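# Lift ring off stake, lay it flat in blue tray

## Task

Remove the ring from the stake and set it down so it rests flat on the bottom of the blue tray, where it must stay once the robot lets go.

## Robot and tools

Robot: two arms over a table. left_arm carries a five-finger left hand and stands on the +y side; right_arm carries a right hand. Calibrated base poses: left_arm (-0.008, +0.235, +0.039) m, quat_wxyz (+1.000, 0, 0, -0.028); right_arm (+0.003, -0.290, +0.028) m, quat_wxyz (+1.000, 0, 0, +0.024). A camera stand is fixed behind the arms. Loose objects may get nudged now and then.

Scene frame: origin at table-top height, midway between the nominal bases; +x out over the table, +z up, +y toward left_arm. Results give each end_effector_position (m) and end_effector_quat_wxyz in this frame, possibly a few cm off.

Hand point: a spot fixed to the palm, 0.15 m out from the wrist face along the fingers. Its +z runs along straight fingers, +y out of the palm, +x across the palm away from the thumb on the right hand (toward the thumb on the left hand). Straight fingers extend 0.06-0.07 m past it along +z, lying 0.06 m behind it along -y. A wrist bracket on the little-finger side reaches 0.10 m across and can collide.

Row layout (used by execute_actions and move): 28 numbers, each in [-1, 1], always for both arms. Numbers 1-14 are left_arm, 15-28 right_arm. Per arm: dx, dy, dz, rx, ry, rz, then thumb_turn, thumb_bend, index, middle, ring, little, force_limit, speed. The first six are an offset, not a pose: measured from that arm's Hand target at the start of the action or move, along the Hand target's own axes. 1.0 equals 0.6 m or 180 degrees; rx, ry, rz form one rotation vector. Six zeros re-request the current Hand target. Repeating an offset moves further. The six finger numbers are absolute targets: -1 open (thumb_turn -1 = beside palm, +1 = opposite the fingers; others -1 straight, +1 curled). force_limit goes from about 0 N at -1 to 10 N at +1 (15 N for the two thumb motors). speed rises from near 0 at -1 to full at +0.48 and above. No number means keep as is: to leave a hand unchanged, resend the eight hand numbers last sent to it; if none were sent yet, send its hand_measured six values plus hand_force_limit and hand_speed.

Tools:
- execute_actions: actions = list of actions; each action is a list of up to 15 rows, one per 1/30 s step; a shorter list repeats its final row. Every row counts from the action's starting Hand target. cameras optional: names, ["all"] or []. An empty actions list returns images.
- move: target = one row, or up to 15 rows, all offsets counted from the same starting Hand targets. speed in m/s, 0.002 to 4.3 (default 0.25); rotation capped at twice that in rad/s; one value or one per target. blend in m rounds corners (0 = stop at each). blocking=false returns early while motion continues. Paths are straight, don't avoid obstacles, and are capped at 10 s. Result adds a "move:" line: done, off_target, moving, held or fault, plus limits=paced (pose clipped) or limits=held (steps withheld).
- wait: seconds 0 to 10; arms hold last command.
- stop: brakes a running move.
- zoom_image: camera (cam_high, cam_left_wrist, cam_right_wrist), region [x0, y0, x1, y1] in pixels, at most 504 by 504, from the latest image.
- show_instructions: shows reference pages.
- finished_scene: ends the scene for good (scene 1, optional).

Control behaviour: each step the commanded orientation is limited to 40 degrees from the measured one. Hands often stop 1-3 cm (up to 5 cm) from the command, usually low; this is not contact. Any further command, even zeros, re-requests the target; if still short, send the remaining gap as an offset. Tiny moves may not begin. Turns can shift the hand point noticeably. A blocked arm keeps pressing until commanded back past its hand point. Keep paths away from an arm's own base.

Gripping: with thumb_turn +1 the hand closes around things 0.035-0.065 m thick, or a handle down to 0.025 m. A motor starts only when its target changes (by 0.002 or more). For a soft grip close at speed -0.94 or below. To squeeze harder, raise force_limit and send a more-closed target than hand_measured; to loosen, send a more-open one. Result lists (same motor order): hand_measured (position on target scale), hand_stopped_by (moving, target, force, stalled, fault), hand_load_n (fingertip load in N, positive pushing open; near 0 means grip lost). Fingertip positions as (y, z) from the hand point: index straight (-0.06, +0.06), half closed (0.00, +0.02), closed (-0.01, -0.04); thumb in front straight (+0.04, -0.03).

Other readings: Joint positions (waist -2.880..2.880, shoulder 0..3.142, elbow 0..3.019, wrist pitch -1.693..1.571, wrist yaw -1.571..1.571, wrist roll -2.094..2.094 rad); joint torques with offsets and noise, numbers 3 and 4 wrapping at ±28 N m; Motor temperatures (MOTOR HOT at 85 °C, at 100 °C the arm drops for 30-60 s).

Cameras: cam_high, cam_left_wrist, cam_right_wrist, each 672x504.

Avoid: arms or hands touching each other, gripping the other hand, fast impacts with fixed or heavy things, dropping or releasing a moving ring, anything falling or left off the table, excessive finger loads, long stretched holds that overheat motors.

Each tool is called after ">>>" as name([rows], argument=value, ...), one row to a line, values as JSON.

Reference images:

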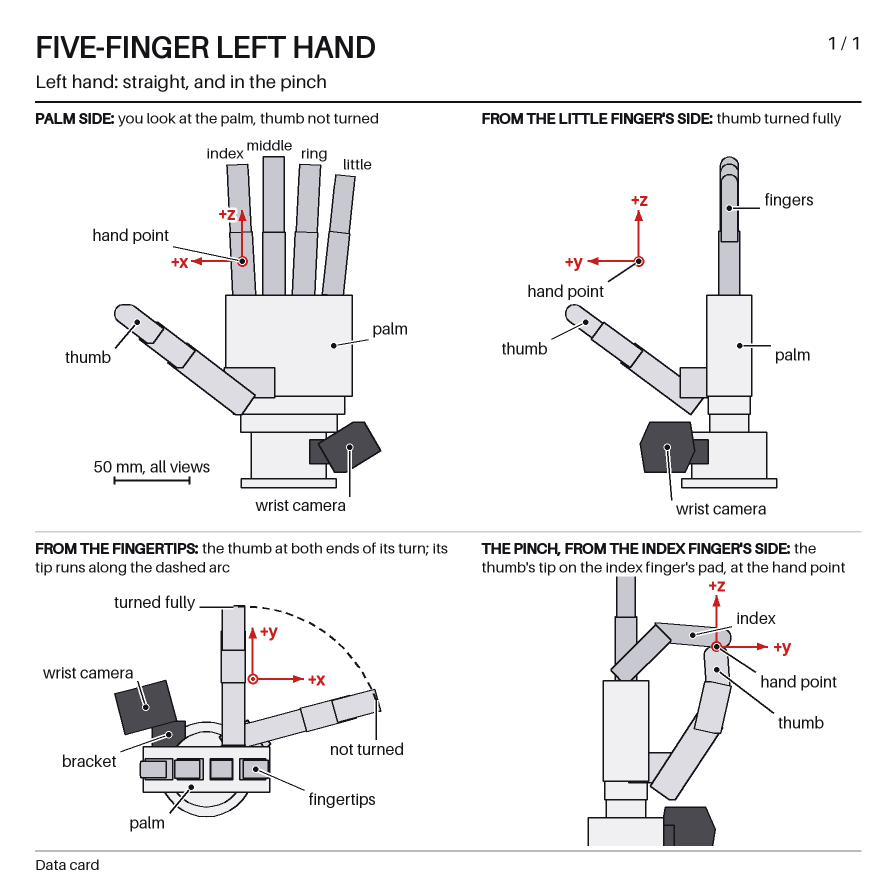

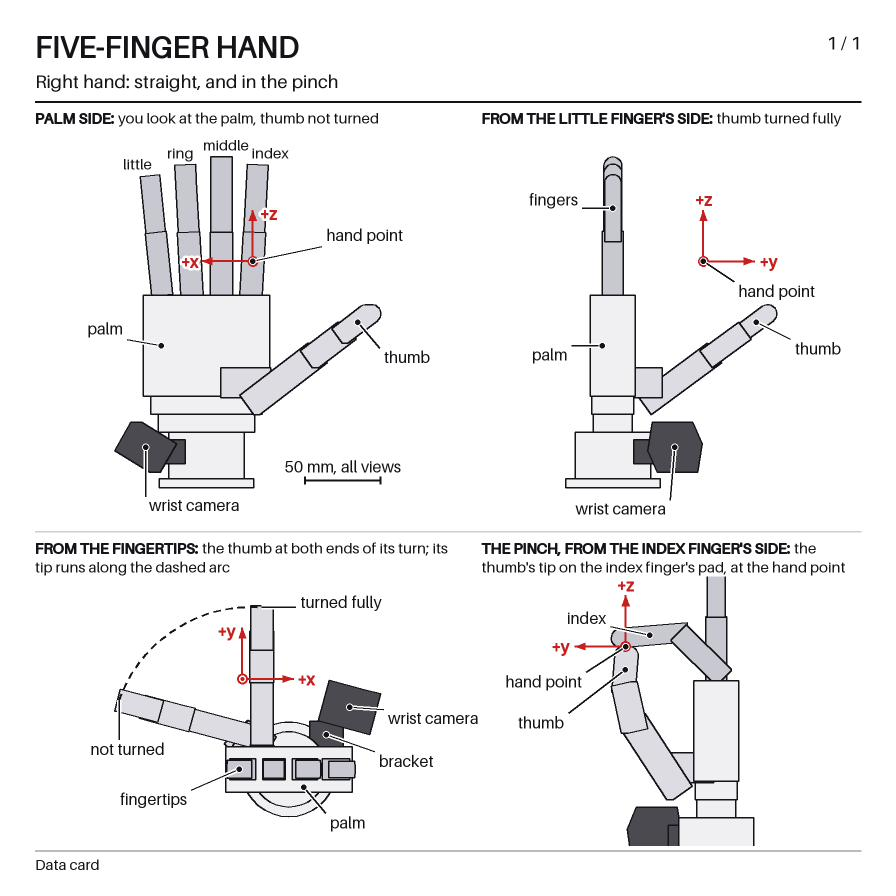

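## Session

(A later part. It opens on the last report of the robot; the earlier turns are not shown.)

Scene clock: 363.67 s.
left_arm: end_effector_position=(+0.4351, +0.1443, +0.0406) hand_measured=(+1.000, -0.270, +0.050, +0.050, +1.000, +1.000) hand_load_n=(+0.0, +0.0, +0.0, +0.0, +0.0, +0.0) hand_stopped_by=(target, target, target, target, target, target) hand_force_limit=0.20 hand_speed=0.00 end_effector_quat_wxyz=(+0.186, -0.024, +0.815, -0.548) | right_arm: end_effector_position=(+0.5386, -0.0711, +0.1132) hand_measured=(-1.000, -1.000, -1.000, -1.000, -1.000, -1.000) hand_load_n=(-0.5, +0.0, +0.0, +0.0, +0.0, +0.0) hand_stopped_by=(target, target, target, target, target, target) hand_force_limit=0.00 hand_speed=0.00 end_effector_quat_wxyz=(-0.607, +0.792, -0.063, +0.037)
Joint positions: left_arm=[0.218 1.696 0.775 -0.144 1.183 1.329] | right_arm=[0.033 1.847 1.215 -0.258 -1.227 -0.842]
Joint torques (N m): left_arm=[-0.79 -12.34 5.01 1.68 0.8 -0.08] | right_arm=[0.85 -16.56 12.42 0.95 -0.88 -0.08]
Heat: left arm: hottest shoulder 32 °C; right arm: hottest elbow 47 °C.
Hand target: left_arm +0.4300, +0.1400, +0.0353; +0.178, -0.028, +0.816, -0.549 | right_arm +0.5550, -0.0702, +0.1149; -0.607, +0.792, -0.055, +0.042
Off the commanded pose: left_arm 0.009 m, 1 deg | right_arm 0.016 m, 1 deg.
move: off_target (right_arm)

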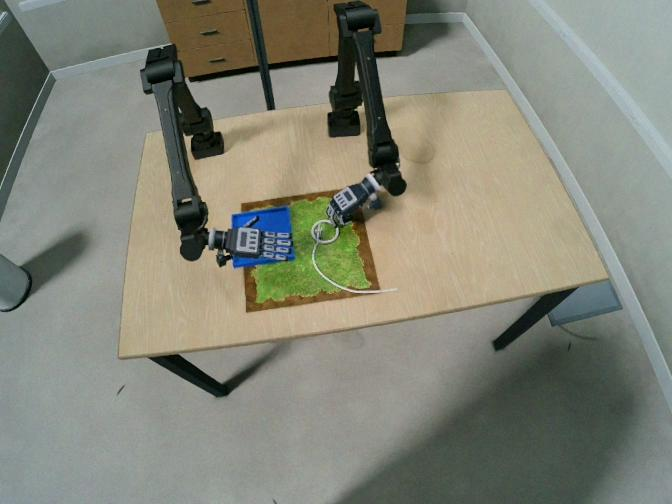

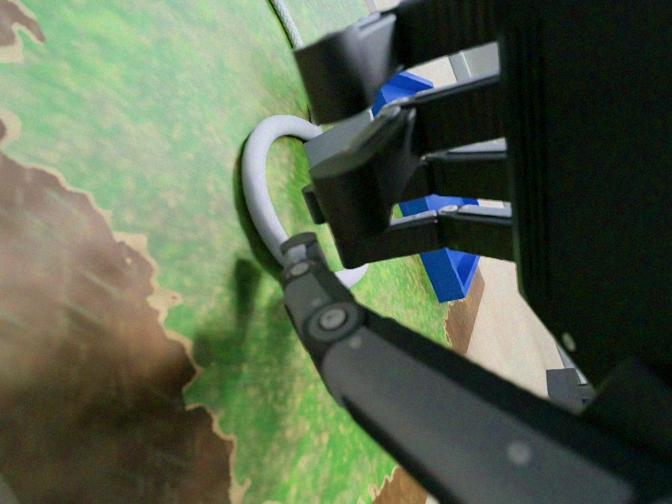

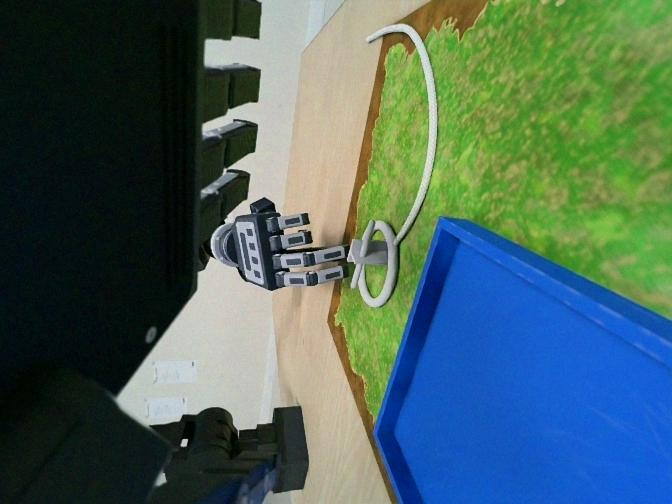

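>>> move([
  [0.0308,0.0523,0.0187,0,0,0,1,-0.27,0.05,0.05,1,1,0.2,0,0,0,0,0,0,0,-1,-1,-1,-1,-1,-1,0,0],
], speed=0.08, cameras=["cam_left_wrist","cam_high","cam_right_wrist"])

>>> zoom_image(camera="cam_high", region=[305, 215, 345, 245])

>>> zoom_image(camera="cam_left_wrist", region=[210, 90, 400, 310])

>>> zoom_image(camera="cam_right_wrist", region=[330, 200, 420, 310])

Scene clock: 365.47 s.
left_arm: end_effector_position=(+0.4370, +0.1416, +0.0226) hand_measured=(+1.000, -0.270, +0.050, +0.050, +1.000, +1.000) hand_load_n=(+0.0, +0.0, +3.0, +0.0, +0.0, +0.0) hand_stopped_by=(target, target, target, target, target, target) hand_force_limit=0.20 hand_speed=0.00 end_effector_quat_wxyz=(+0.205, -0.006, +0.810, -0.549) | right_arm: end_effector_position=(+0.5386, -0.0711, +0.1132) hand_measured=(-1.000, -1.000, -1.000, -1.000, -1.000, -1.000) hand_load_n=(+0.0, +0.0, -0.5, +0.0, +0.0, +0.0) hand_stopped_by=(target, target, target, target, target, target) hand_force_limit=0.00 hand_speed=0.00 end_effector_quat_wxyz=(-0.607, +0.792, -0.063, +0.037)
Joint positions: left_arm=[0.214 1.743 0.744 -0.012 1.193 1.326] | right_arm=[0.033 1.847 1.215 -0.258 -1.227 -0.842]
Joint torques (N m): left_arm=[-0.5 -10.11 3.67 1.26 0.25 -0.08] | right_arm=[1.38 -16.5 12.63 1.07 -0.93 -0.09]
Heat: left arm: hottest shoulder 32 °C; right arm: hottest elbow 47 °C.
Hand target: left_arm +0.4210, +0.1380, -0.0018; +0.178, -0.028, +0.816, -0.548 | right_arm +0.5550, -0.0702, +0.1149; -0.607, +0.792, -0.055, +0.042
Off the commanded pose: left_arm 0.029 m, 4 deg | right_arm 0.016 m, 1 deg.
move: off_target (left_arm, right_arm)

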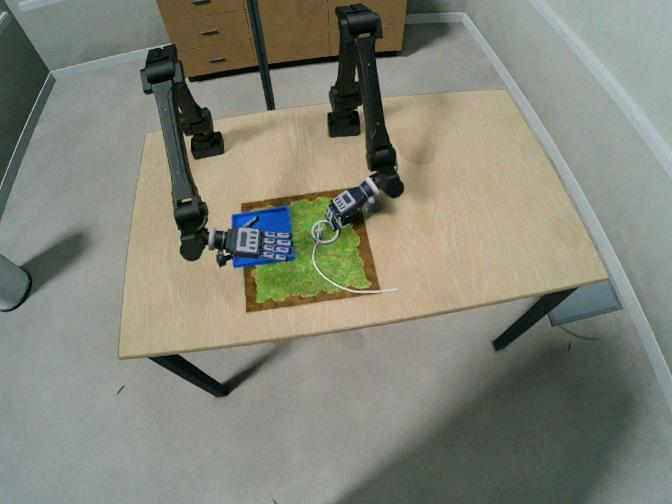

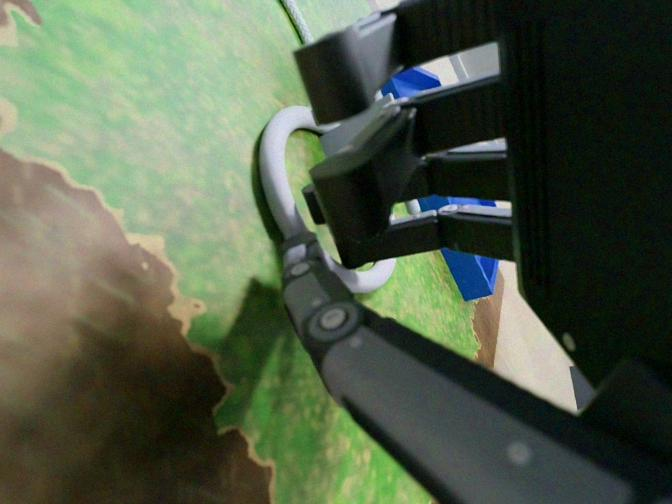

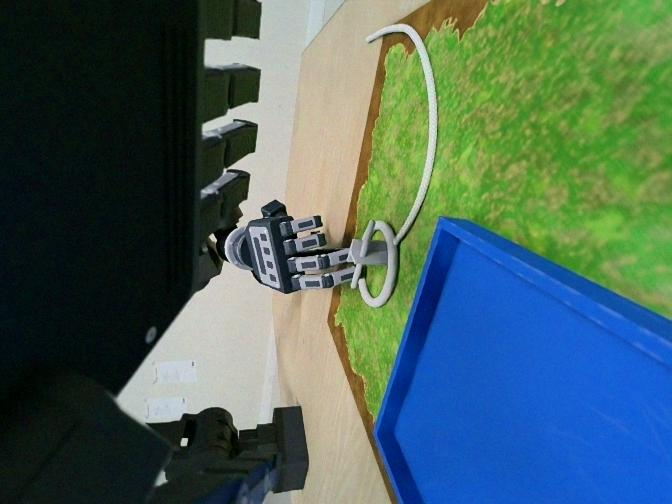

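Scaled by 12.600 from the camera's 672x504 image, which has a finer 960x720 frame.

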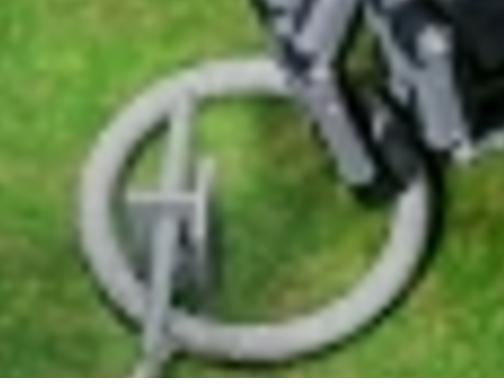

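Scaled by 2.291 from the camera's 672x504 image, which has a finer 960x720 frame.

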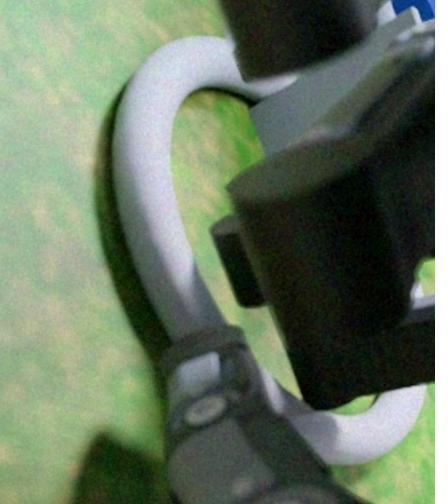

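Scaled by 4.582 from the camera's 672x504 image, which has a finer 960x720 frame.

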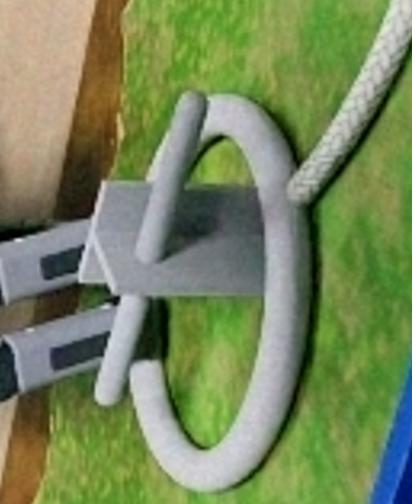

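>>> move([
  [-0.0087,-0.0301,-0.0111,0,0,0,1,-0.27,0.05,0.05,1,1,0.2,0,0,0,0,0,0,0,-1,-1,-1,-1,-1,-1,0,0],
  [-0.0097,-0.0354,0.0037,0,0,0,1,-0.27,0.05,0.05,1,1,0.2,0,0,0,0,0,0,0,-1,-1,-1,-1,-1,-1,0,0],
], speed=0.08, cameras=["cam_high"])

>>> zoom_image(camera="cam_high", region=[305, 215, 345, 245])

Scene clock: 369.33 s.
left_arm: end_effector_position=(+0.4322, +0.1346, +0.0249) hand_measured=(+1.000, -0.270, +0.050, +0.050, +1.000, +1.000) hand_load_n=(+0.5, +0.0, +0.0, +0.0, +0.0, +0.0) hand_stopped_by=(target, target, target, target, target, target) hand_force_limit=0.20 hand_speed=0.00 end_effector_quat_wxyz=(+0.190, -0.022, +0.815, -0.547) | right_arm: end_effector_position=(+0.5386, -0.0711, +0.1132) hand_measured=(-1.000, -1.000, -1.000, -1.000, -1.000, -1.000) hand_load_n=(-0.5, +0.0, +0.0, +0.0, +0.0, +0.0) hand_stopped_by=(target, target, target, target, target, target) hand_force_limit=0.00 hand_speed=0.00 end_effector_quat_wxyz=(-0.607, +0.792, -0.063, +0.037)
Joint positions: left_arm=[0.195 1.726 0.739 -0.019 1.171 1.276] | right_arm=[0.033 1.847 1.215 -0.258 -1.227 -0.842]
Joint torques (N m): left_arm=[-0.79 -12.34 4.34 1.62 0.69 -0.13] | right_arm=[1.61 -16.21 12.66 1.02 -0.93 -0.03]
Heat: left arm: hottest shoulder 32 °C; right arm: hottest elbow 47 °C.
Hand target: left_arm +0.4239, +0.1291, +0.0181; +0.178, -0.028, +0.816, -0.548 | right_arm +0.5550, -0.0702, +0.1149; -0.607, +0.792, -0.055, +0.042
Off the commanded pose: left_arm 0.012 m, 2 deg | right_arm 0.016 m, 1 deg.
move: off_target (left_arm, right_arm)
Images, in order (width x height): cam_high 672x504.

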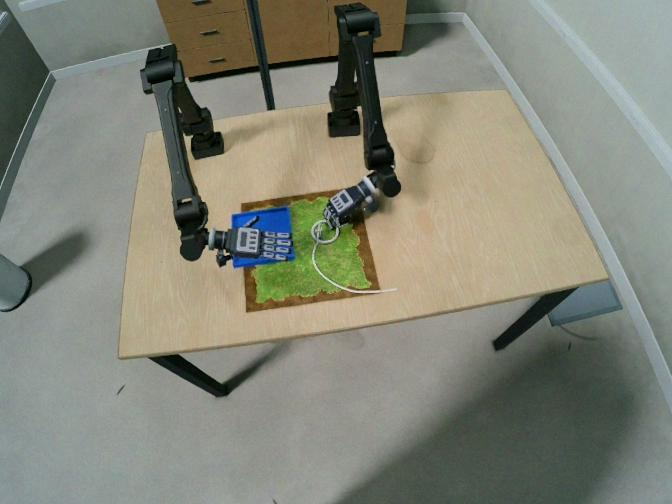

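Scaled by 12.600 from the camera's 672x504 image, which has a finer 960x720 frame.

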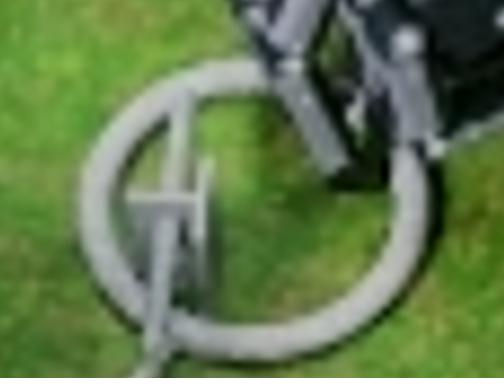

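>>> move([
  [0.0118,0.0297,0.0102,0,0,0,1,-0.27,0.05,0.05,1,1,0.2,0,0,0,0,0,0,0,-1,-1,-1,-1,-1,-1,0,0],
], speed=0.08, cameras=["cam_left_wrist","cam_high","cam_right_wrist"])

>>> zoom_image(camera="cam_high", region=[305, 215, 345, 245])

>>> zoom_image(camera="cam_left_wrist", region=[210, 90, 400, 310])

>>> zoom_image(camera="cam_right_wrist", region=[330, 200, 420, 310])

Scene clock: 370.87 s.
left_arm: end_effector_position=(+0.4356, +0.1344, +0.0183) hand_measured=(+1.000, -0.270, +0.050, +0.050, +1.000, +1.000) hand_load_n=(+0.0, +0.0, -0.5, +0.0, +0.0, +0.0) hand_stopped_by=(target, target, target, target, target, target) hand_force_limit=0.20 hand_speed=0.00 end_effector_quat_wxyz=(+0.201, -0.014, +0.812, -0.548) | right_arm: end_effector_position=(+0.5386, -0.0711, +0.1132) hand_measured=(-1.000, -1.000, -1.000, -1.000, -1.000, -1.000) hand_load_n=(-0.5, +0.0, +0.0, +0.0, +0.0, +0.0) hand_stopped_by=(target, target, target, target, target, target) hand_force_limit=0.00 hand_speed=0.00 end_effector_quat_wxyz=(-0.607, +0.792, -0.063, +0.037)
Joint positions: left_arm=[0.195 1.749 0.731 0.041 1.175 1.272] | right_arm=[0.033 1.847 1.215 -0.258 -1.227 -0.842]
Joint torques (N m): left_arm=[-0.79 -9.93 3.86 1.72 0.52 -0.05] | right_arm=[1.14 -16.62 12.4 1.01 -0.96 -0.04]
Heat: left arm: hottest shoulder 32 °C; right arm: hottest elbow 47 °C.
Hand target: left_arm +0.4220, +0.1290, -0.0018; +0.178, -0.028, +0.816, -0.549 | right_arm +0.5550, -0.0702, +0.1149; -0.607, +0.792, -0.055, +0.042
Off the commanded pose: left_arm 0.025 m, 3 deg | right_arm 0.016 m, 1 deg.
move: off_target (left_arm, right_arm)

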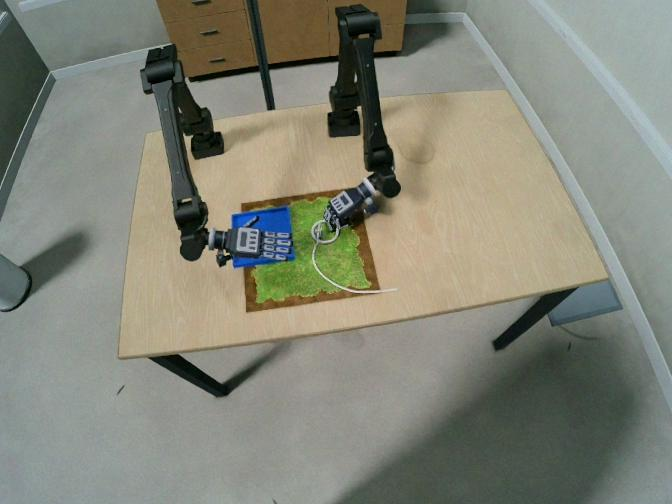

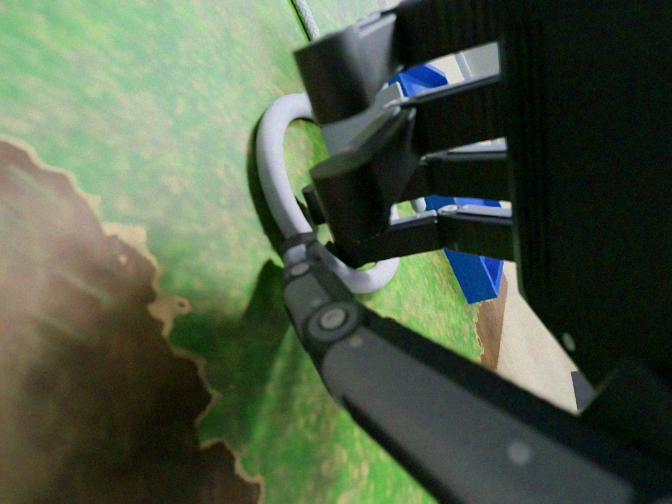

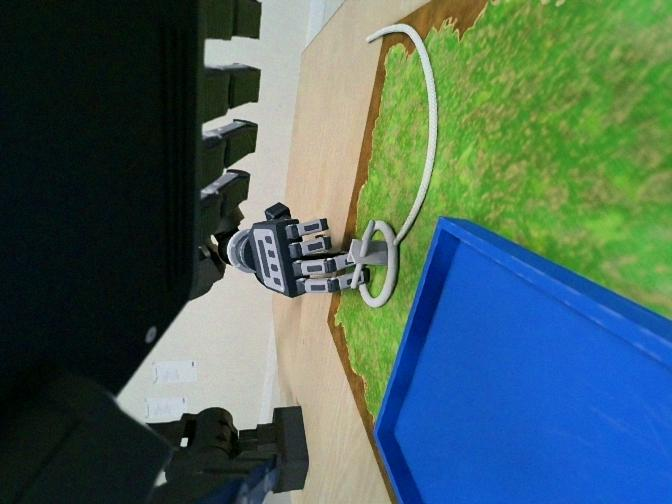

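Scaled by 12.600 from the camera's 672x504 image, which has a finer 960x720 frame.

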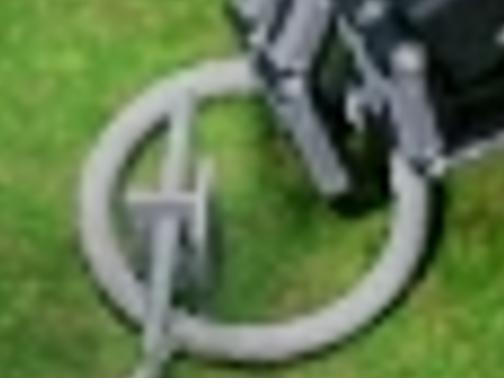

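Scaled by 2.291 from the camera's 672x504 image, which has a finer 960x720 frame.

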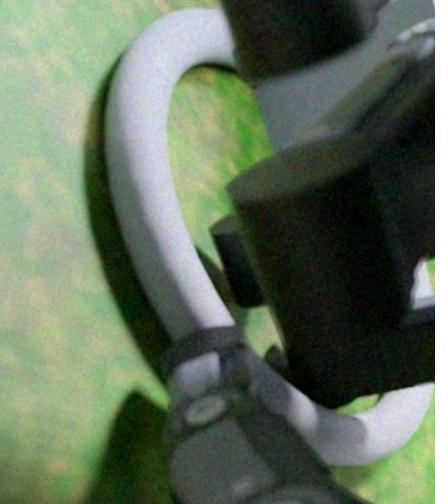

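Scaled by 4.582 from the camera's 672x504 image, which has a finer 960x720 frame.

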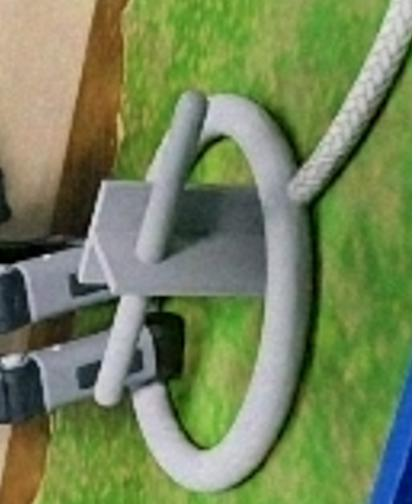

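>>> execute_actions(actions=[])

Scene clock: 378.43 s.
left_arm: end_effector_position=(+0.4356, +0.1344, +0.0183) hand_measured=(+1.000, -0.270, +0.050, +0.050, +1.000, +1.000) hand_load_n=(+0.0, +0.0, +0.0, +0.0, +0.5, +0.0) hand_stopped_by=(target, target, target, target, target, target) hand_force_limit=0.20 hand_speed=0.00 end_effector_quat_wxyz=(+0.201, -0.014, +0.812, -0.548) | right_arm: end_effector_position=(+0.5386, -0.0711, +0.1132) hand_measured=(-1.000, -1.000, -1.000, -1.000, -1.000, -1.000) hand_load_n=(-0.5, +0.0, +0.0, +0.0, +0.0, +0.0) hand_stopped_by=(target, target, target, target, target, target) hand_force_limit=0.00 hand_speed=0.00 end_effector_quat_wxyz=(-0.607, +0.792, -0.063, +0.037)
Joint positions: left_arm=[0.195 1.749 0.731 0.042 1.175 1.271] | right_arm=[0.033 1.847 1.215 -0.258 -1.227 -0.842]
Joint velocities: within noise
Joint torques (N m): left_arm=[-0.91 -10.11 3.85 1.66 0.52 -0.06] | right_arm=[1.14 -15.97 12.52 0.88 -1.01 -0.03]
Motor temperatures (°C): left_arm=[28 32 30 28 29 24] | right_arm=[28 36 47 28 29 27]
Heat: left arm: hottest shoulder 32 °C; right arm: hottest elbow 47 °C.
Hand target: left_arm +0.4220, +0.1290, -0.0018; +0.178, -0.028, +0.816, -0.549 | right_arm +0.5550, -0.0702, +0.1149; -0.607, +0.792, -0.055, +0.042
Off the commanded pose: left_arm 0.025 m, 3 deg | right_arm 0.016 m, 1 deg.

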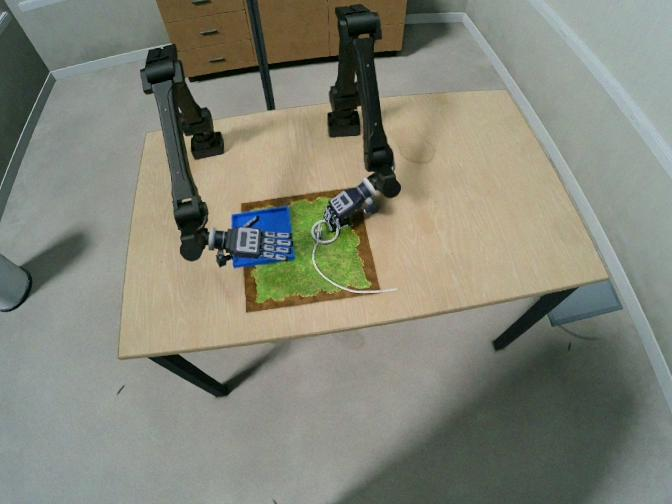

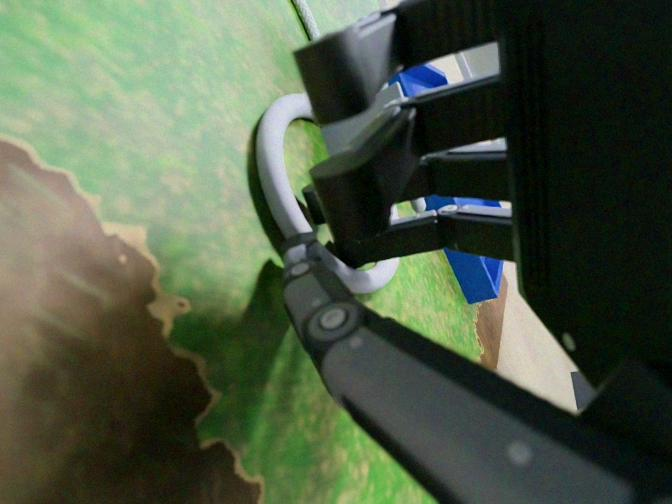

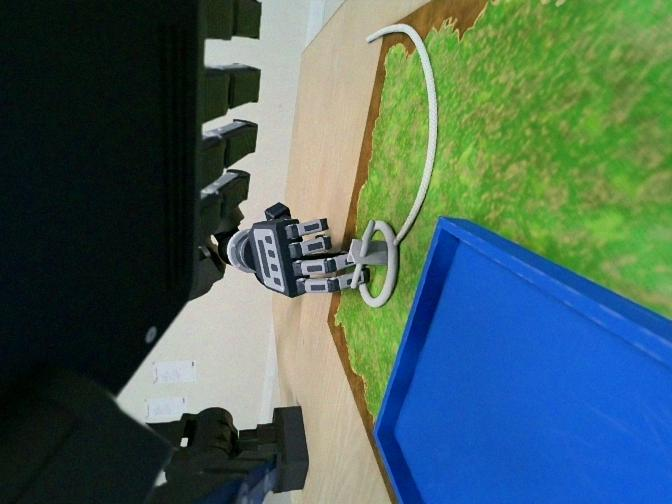

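>>> zoom_image(camera="cam_right_wrist", region=[330, 200, 420, 310])

>>> zoom_image(camera="cam_left_wrist", region=[220, 90, 420, 310])

>>> zoom_image(camera="cam_high", region=[305, 215, 345, 245])

Scaled by 4.582 from the camera's 672x504 image, which has a finer 960x720 frame.

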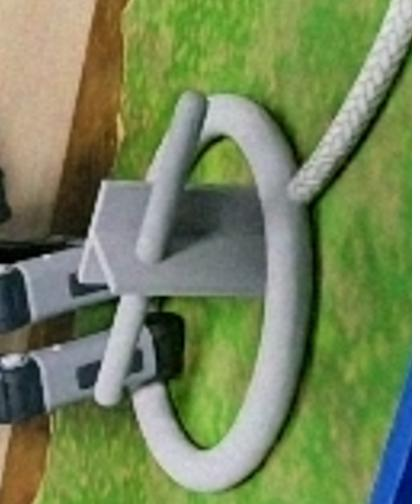

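Scaled by 2.291 from the camera's 672x504 image, which has a finer 960x720 frame.

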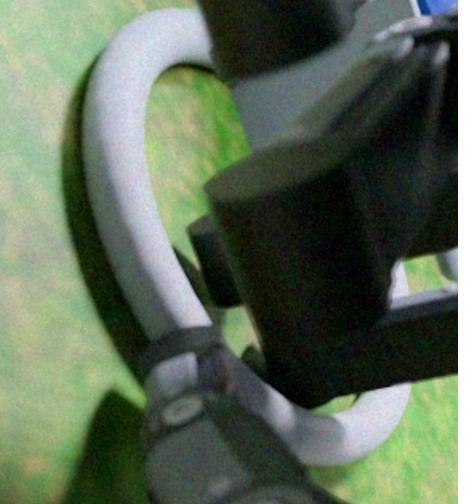

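Scaled by 12.600 from the camera's 672x504 image, which has a finer 960x720 frame.

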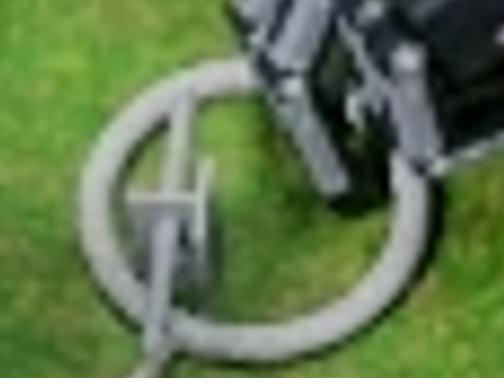

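>>> move(target=[-0.0054,-0.0187,-0.0246,0,0,0,1,-0.30,-0.1,-0.1,1,1,0.2,-0.5,0,0,0,0,0,0,-1,-1,-1,-1,-1,-1,0,0], speed=0.06, cameras=["cam_high","cam_left_wrist","cam_right_wrist"])

>>> zoom_image(camera="cam_left_wrist", region=[220, 90, 420, 310])

>>> zoom_image(camera="cam_high", region=[305, 215, 345, 245])

Scene clock: 386.60 s.
left_arm: end_effector_position=(+0.4268, +0.1344, +0.0191) hand_measured=(+1.000, -0.300, -0.100, -0.100, +1.000, +1.000) hand_load_n=(+0.0, +0.0, +3.5, +0.0, +0.0, -0.5) hand_stopped_by=(target, target, target, target, target, target) hand_force_limit=0.20 hand_speed=-0.50 end_effector_quat_wxyz=(+0.191, -0.011, +0.814, -0.548) | right_arm: end_effector_position=(+0.5386, -0.0711, +0.1132) hand_measured=(-1.000, -1.000, -1.000, -1.000, -1.000, -1.000) hand_load_n=(+0.0, -0.5, +0.0, +0.0, +0.0, +0.0) hand_stopped_by=(target, target, target, target, target, target) hand_force_limit=0.00 hand_speed=0.00 end_effector_quat_wxyz=(-0.607, +0.792, -0.063, +0.037)
Joint positions: left_arm=[0.197 1.735 0.729 -0.025 1.18 1.317] | right_arm=[0.033 1.847 1.215 -0.258 -1.227 -0.842]
Joint torques (N m): left_arm=[0.62 -12.51 4.75 0.14 0.9 -0.05] | right_arm=[1.14 -16.32 12.57 0.92 -0.93 -0.04]
Heat: left arm: hottest shoulder 32 °C; right arm: hottest elbow 48 °C.
Hand target: left_arm +0.4186, +0.1384, +0.0142; +0.178, -0.028, +0.816, -0.549 | right_arm +0.5550, -0.0702, +0.1149; -0.607, +0.792, -0.055, +0.042
Off the commanded pose: left_arm 0.010 m, 2 deg | right_arm 0.016 m, 1 deg.
move: off_target (right_arm)

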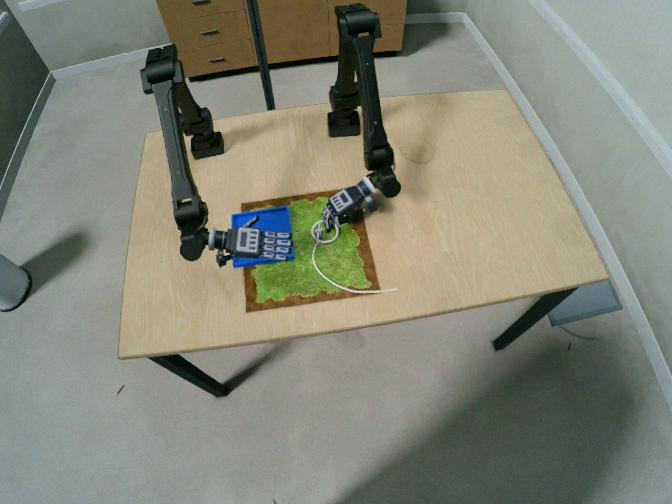

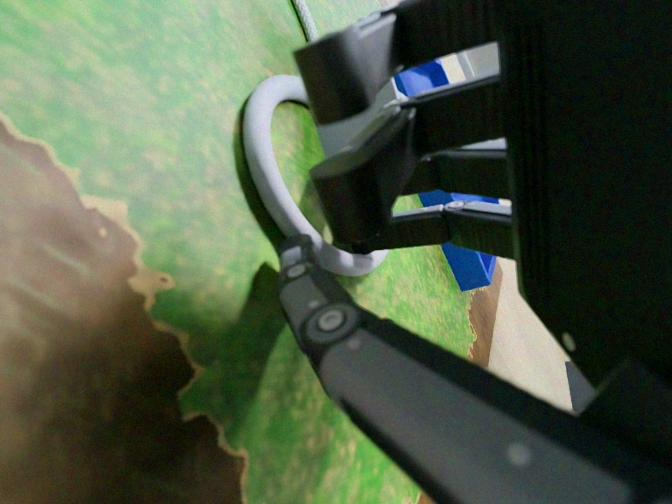

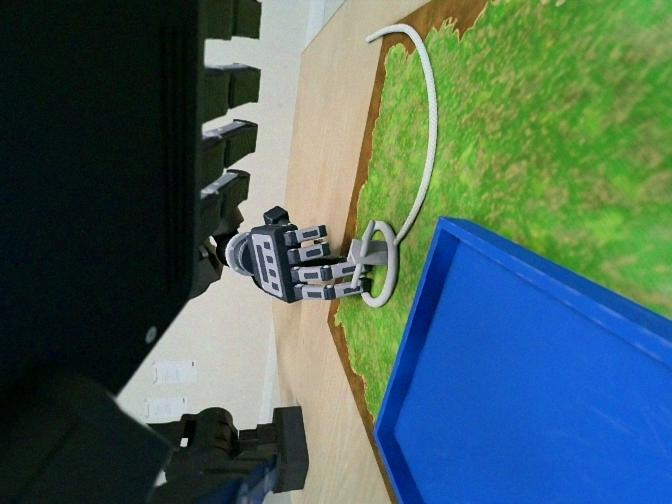

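Scaled by 2.291 from the camera's 672x504 image, which has a finer 960x720 frame.

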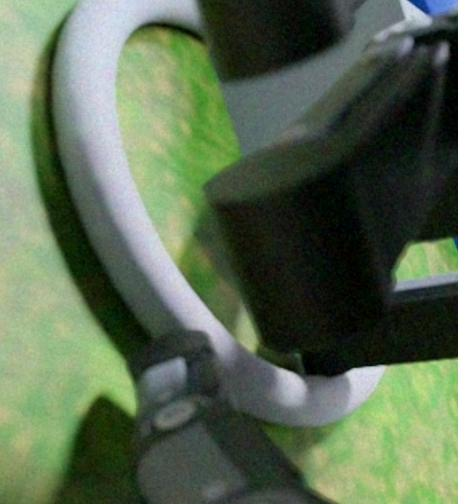

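Scaled by 12.600 from the camera's 672x504 image, which has a finer 960x720 frame.

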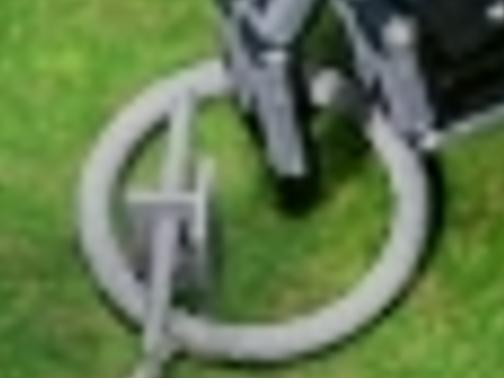

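>>> zoom_image(camera="cam_high", region=[295, 220, 415, 310])

>>> zoom_image(camera="cam_right_wrist", region=[330, 0, 470, 310])

Scaled by 4.200 from the camera's 672x504 image, which has a finer 960x720 frame.

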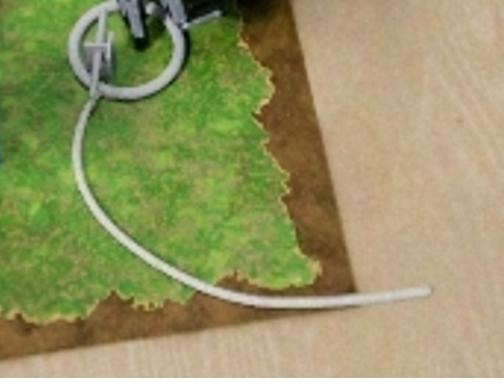

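Scaled by 1.626 from the camera's 672x504 image, which has a finer 960x720 frame.

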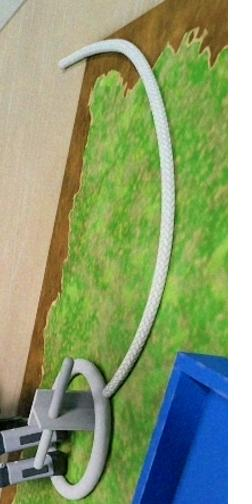

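>>> move(target=[-0.0053,0.0189,0.0088,0,0,0,1,-0.30,-0.05,-0.05,1,1,0.2,-0.5,0,0,0,0,0,0,-1,-1,-1,-1,-1,-1,0,0], speed=0.06, cameras=["cam_high","cam_left_wrist","cam_right_wrist"])

>>> zoom_image(camera="cam_left_wrist", region=[220, 90, 420, 310])

>>> zoom_image(camera="cam_high", region=[305, 215, 345, 245])

>>> zoom_image(camera="cam_right_wrist", region=[330, 200, 420, 310])

Scene clock: 393.03 s.
left_arm: end_effector_position=(+0.4278, +0.1339, +0.0194) hand_measured=(+1.000, -0.300, -0.064, -0.050, +1.000, +1.000) hand_load_n=(+0.0, +0.0, +2.5, -0.5, +0.0, +0.0) hand_stopped_by=(target, target, force, target, target, target) hand_force_limit=0.20 hand_speed=-0.50 end_effector_quat_wxyz=(+0.193, -0.009, +0.813, -0.550) | right_arm: end_effector_position=(+0.5386, -0.0711, +0.1132) hand_measured=(-1.000, -1.000, -1.000, -1.000, -1.000, -1.000) hand_load_n=(+0.0, +0.0, +0.0, +0.0, +0.0, +0.0) hand_stopped_by=(target, target, target, target, target, target) hand_force_limit=0.00 hand_speed=0.00 end_effector_quat_wxyz=(-0.607, +0.792, -0.063, +0.037)
Joint positions: left_arm=[0.197 1.738 0.73 -0.019 1.186 1.318] | right_arm=[0.033 1.847 1.215 -0.258 -1.227 -0.842]
Joint torques (N m): left_arm=[0.79 -9.58 5.74 1.01 0.61 -0.02] | right_arm=[0.97 -17.08 12.67 0.94 -0.91 -0.03]
Heat: left arm: hottest shoulder 32 °C; right arm: hottest elbow 48 °C.
Hand target: left_arm +0.4249, +0.1389, +0.0029; +0.178, -0.029, +0.816, -0.549 | right_arm +0.5550, -0.0702, +0.1149; -0.607, +0.792, -0.055, +0.042
Off the commanded pose: left_arm 0.017 m, 3 deg | right_arm 0.016 m, 1 deg.
move: off_target (left_arm, right_arm)

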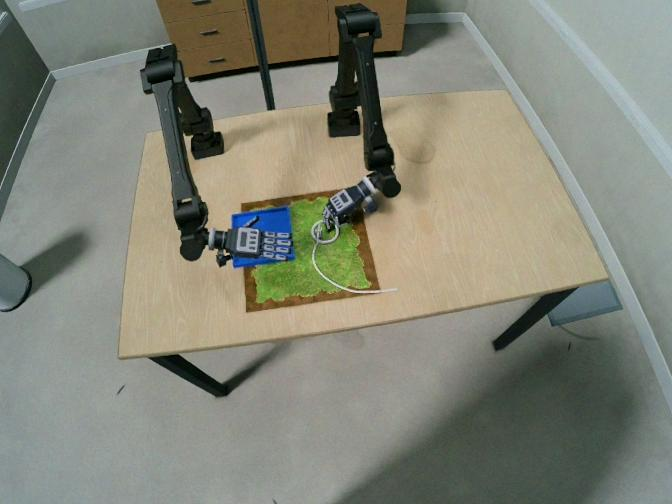

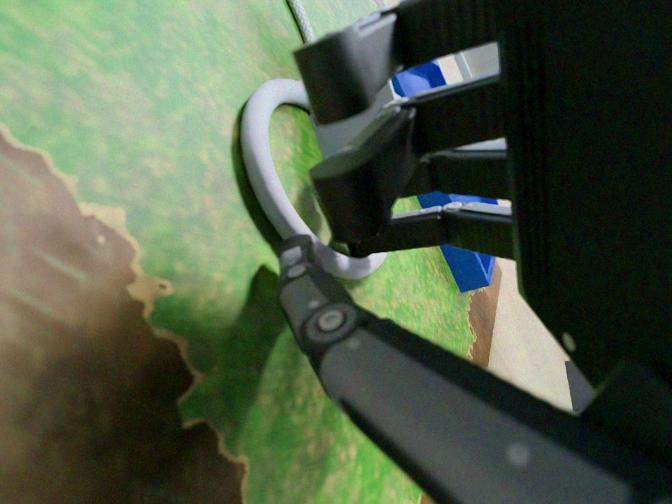

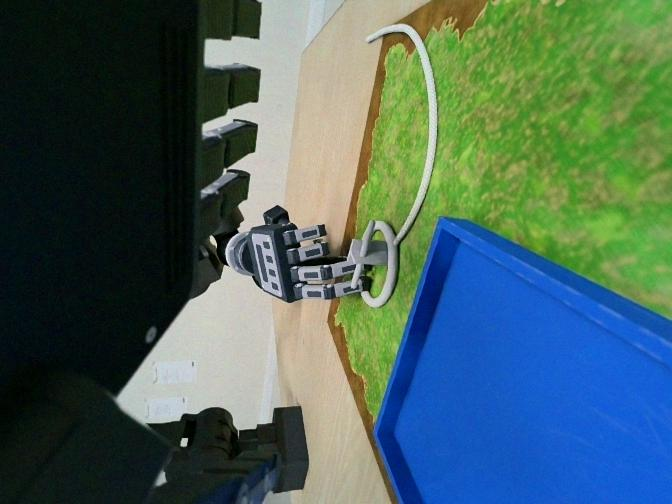

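Scaled by 2.291 from the camera's 672x504 image, which has a finer 960x720 frame.

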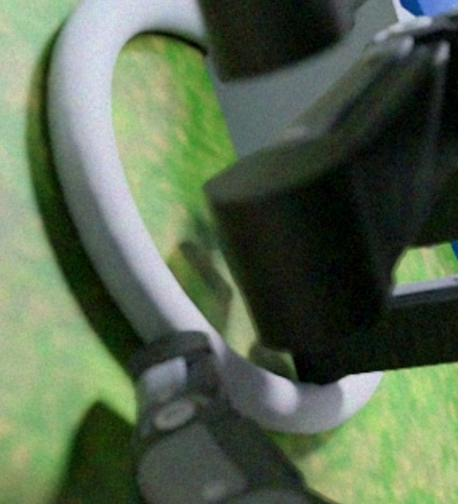

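Scaled by 12.600 from the camera's 672x504 image, which has a finer 960x720 frame.

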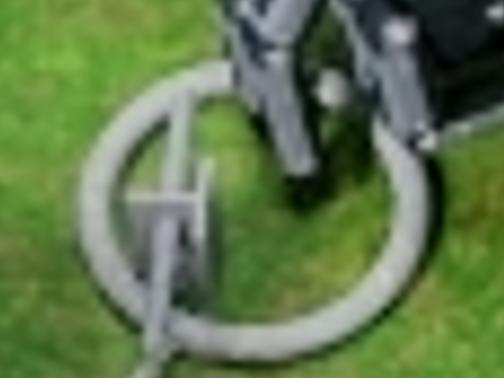

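Scaled by 4.582 from the camera's 672x504 image, which has a finer 960x720 frame.

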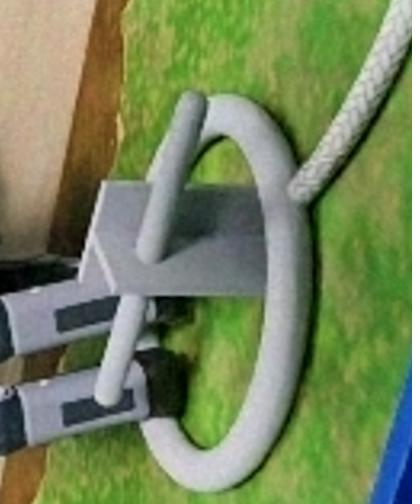

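>>> zoom_image(camera="cam_high", region=[305, 165, 405, 245])

Scaled by 5.040 from the camera's 672x504 image, which has a finer 960x720 frame.

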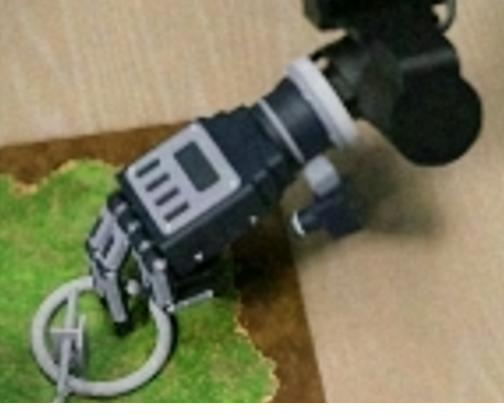

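>>> move([
  [-0.0211,-0.0257,-0.0133,0,0,0,1,-0.32,0,-0.02,1,1,0.2,-0.5,0,0,0,0,0,0,-1,-1,-1,-1,-1,-1,0,0],
  [-0.0129,0.0029,-0.0027,0,0,0,1,-0.32,0,-0.02,1,1,0.2,-0.5,0,0,0,0,0,0,-1,-1,-1,-1,-1,-1,0,0],
], speed=0.06, cameras=["cam_high","cam_left_wrist","cam_right_wrist"])

>>> zoom_image(camera="cam_left_wrist", region=[220, 90, 420, 310])

>>> zoom_image(camera="cam_high", region=[305, 215, 345, 245])

>>> zoom_image(camera="cam_right_wrist", region=[330, 200, 420, 310])

Scene clock: 397.17 s.
left_arm: end_effector_position=(+0.4323, +0.1361, +0.0181) hand_measured=(+1.000, -0.320, -0.024, -0.020, +1.000, +1.000) hand_load_n=(+0.0, +0.0, +1.5, +0.0, +0.0, +0.5) hand_stopped_by=(target, target, force, target, target, target) hand_force_limit=0.20 hand_speed=-0.50 end_effector_quat_wxyz=(+0.183, -0.016, +0.814, -0.552) | right_arm: end_effector_position=(+0.5386, -0.0711, +0.1132) hand_measured=(-1.000, -1.000, -1.000, -1.000, -1.000, -1.000) hand_load_n=(-0.5, +0.0, +0.0, +0.0, +0.0, +0.0) hand_stopped_by=(target, target, target, target, target, target) hand_force_limit=0.00 hand_speed=0.00 end_effector_quat_wxyz=(-0.607, +0.792, -0.063, +0.037)
Joint positions: left_arm=[0.202 1.754 0.757 -0.058 1.189 1.324] | right_arm=[0.033 1.847 1.215 -0.258 -1.227 -0.842]
Joint torques (N m): left_arm=[0.73 -10.34 5.67 1.33 0.63 0.07] | right_arm=[0.5 -16.32 12.48 0.9 -0.99 -0.06]
Heat: left arm: hottest shoulder 32 °C; right arm: hottest elbow 48 °C.
Hand target: left_arm +0.4320, +0.1430, +0.0039; +0.178, -0.029, +0.816, -0.549 | right_arm +0.5550, -0.0702, +0.1149; -0.607, +0.792, -0.055, +0.042
Off the commanded pose: left_arm 0.016 m, 2 deg | right_arm 0.016 m, 1 deg.
move: off_target (left_arm, right_arm)

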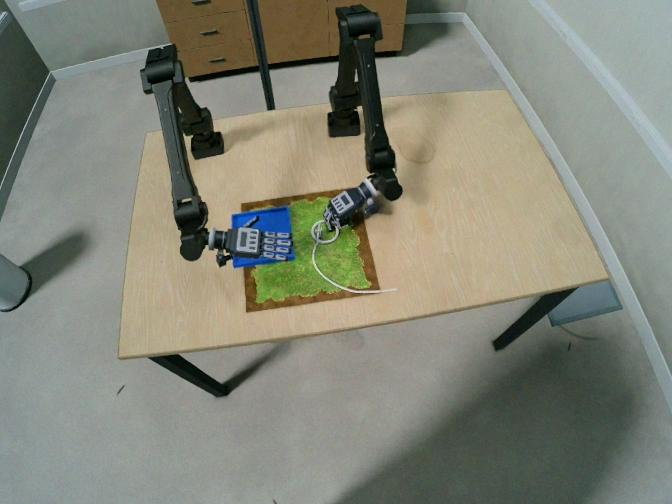

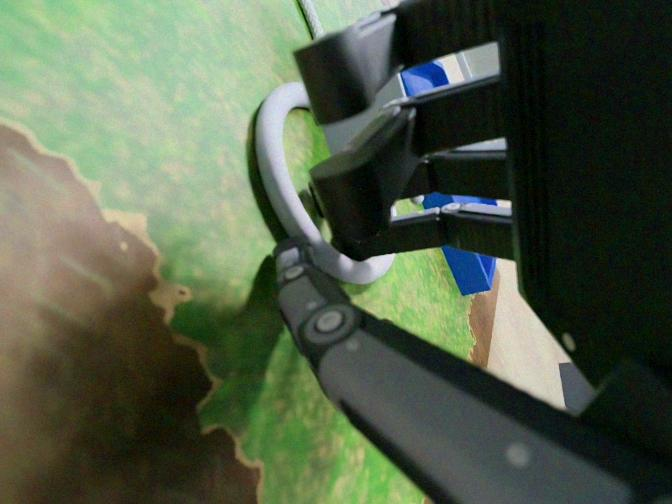

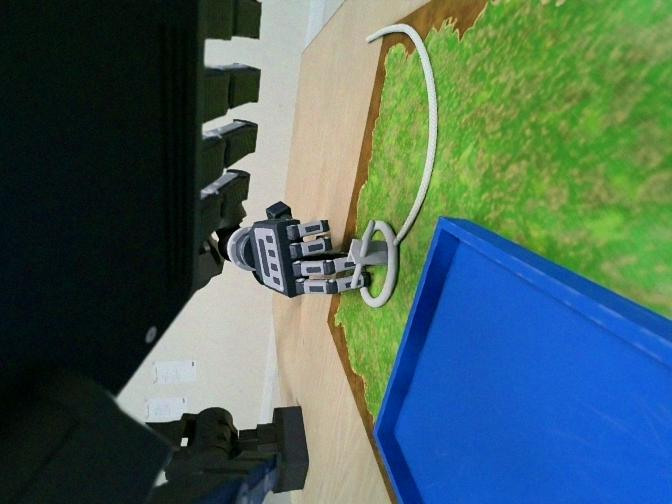

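Scaled by 2.291 from the camera's 672x504 image, which has a finer 960x720 frame.

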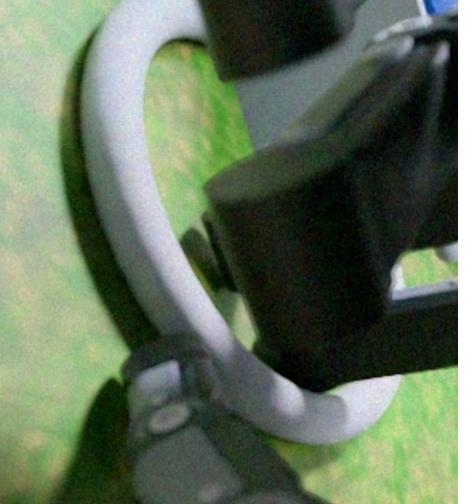

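Scaled by 12.600 from the camera's 672x504 image, which has a finer 960x720 frame.

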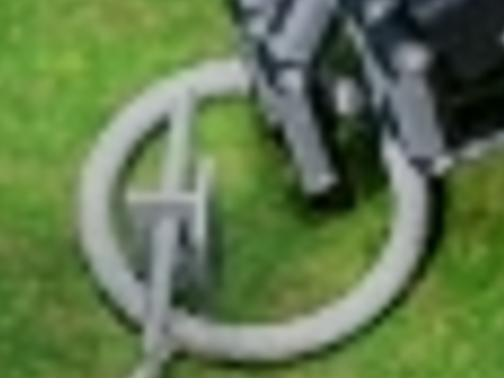

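Scaled by 4.582 from the camera's 672x504 image, which has a finer 960x720 frame.

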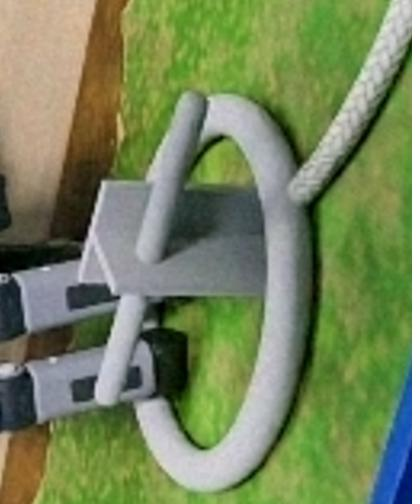

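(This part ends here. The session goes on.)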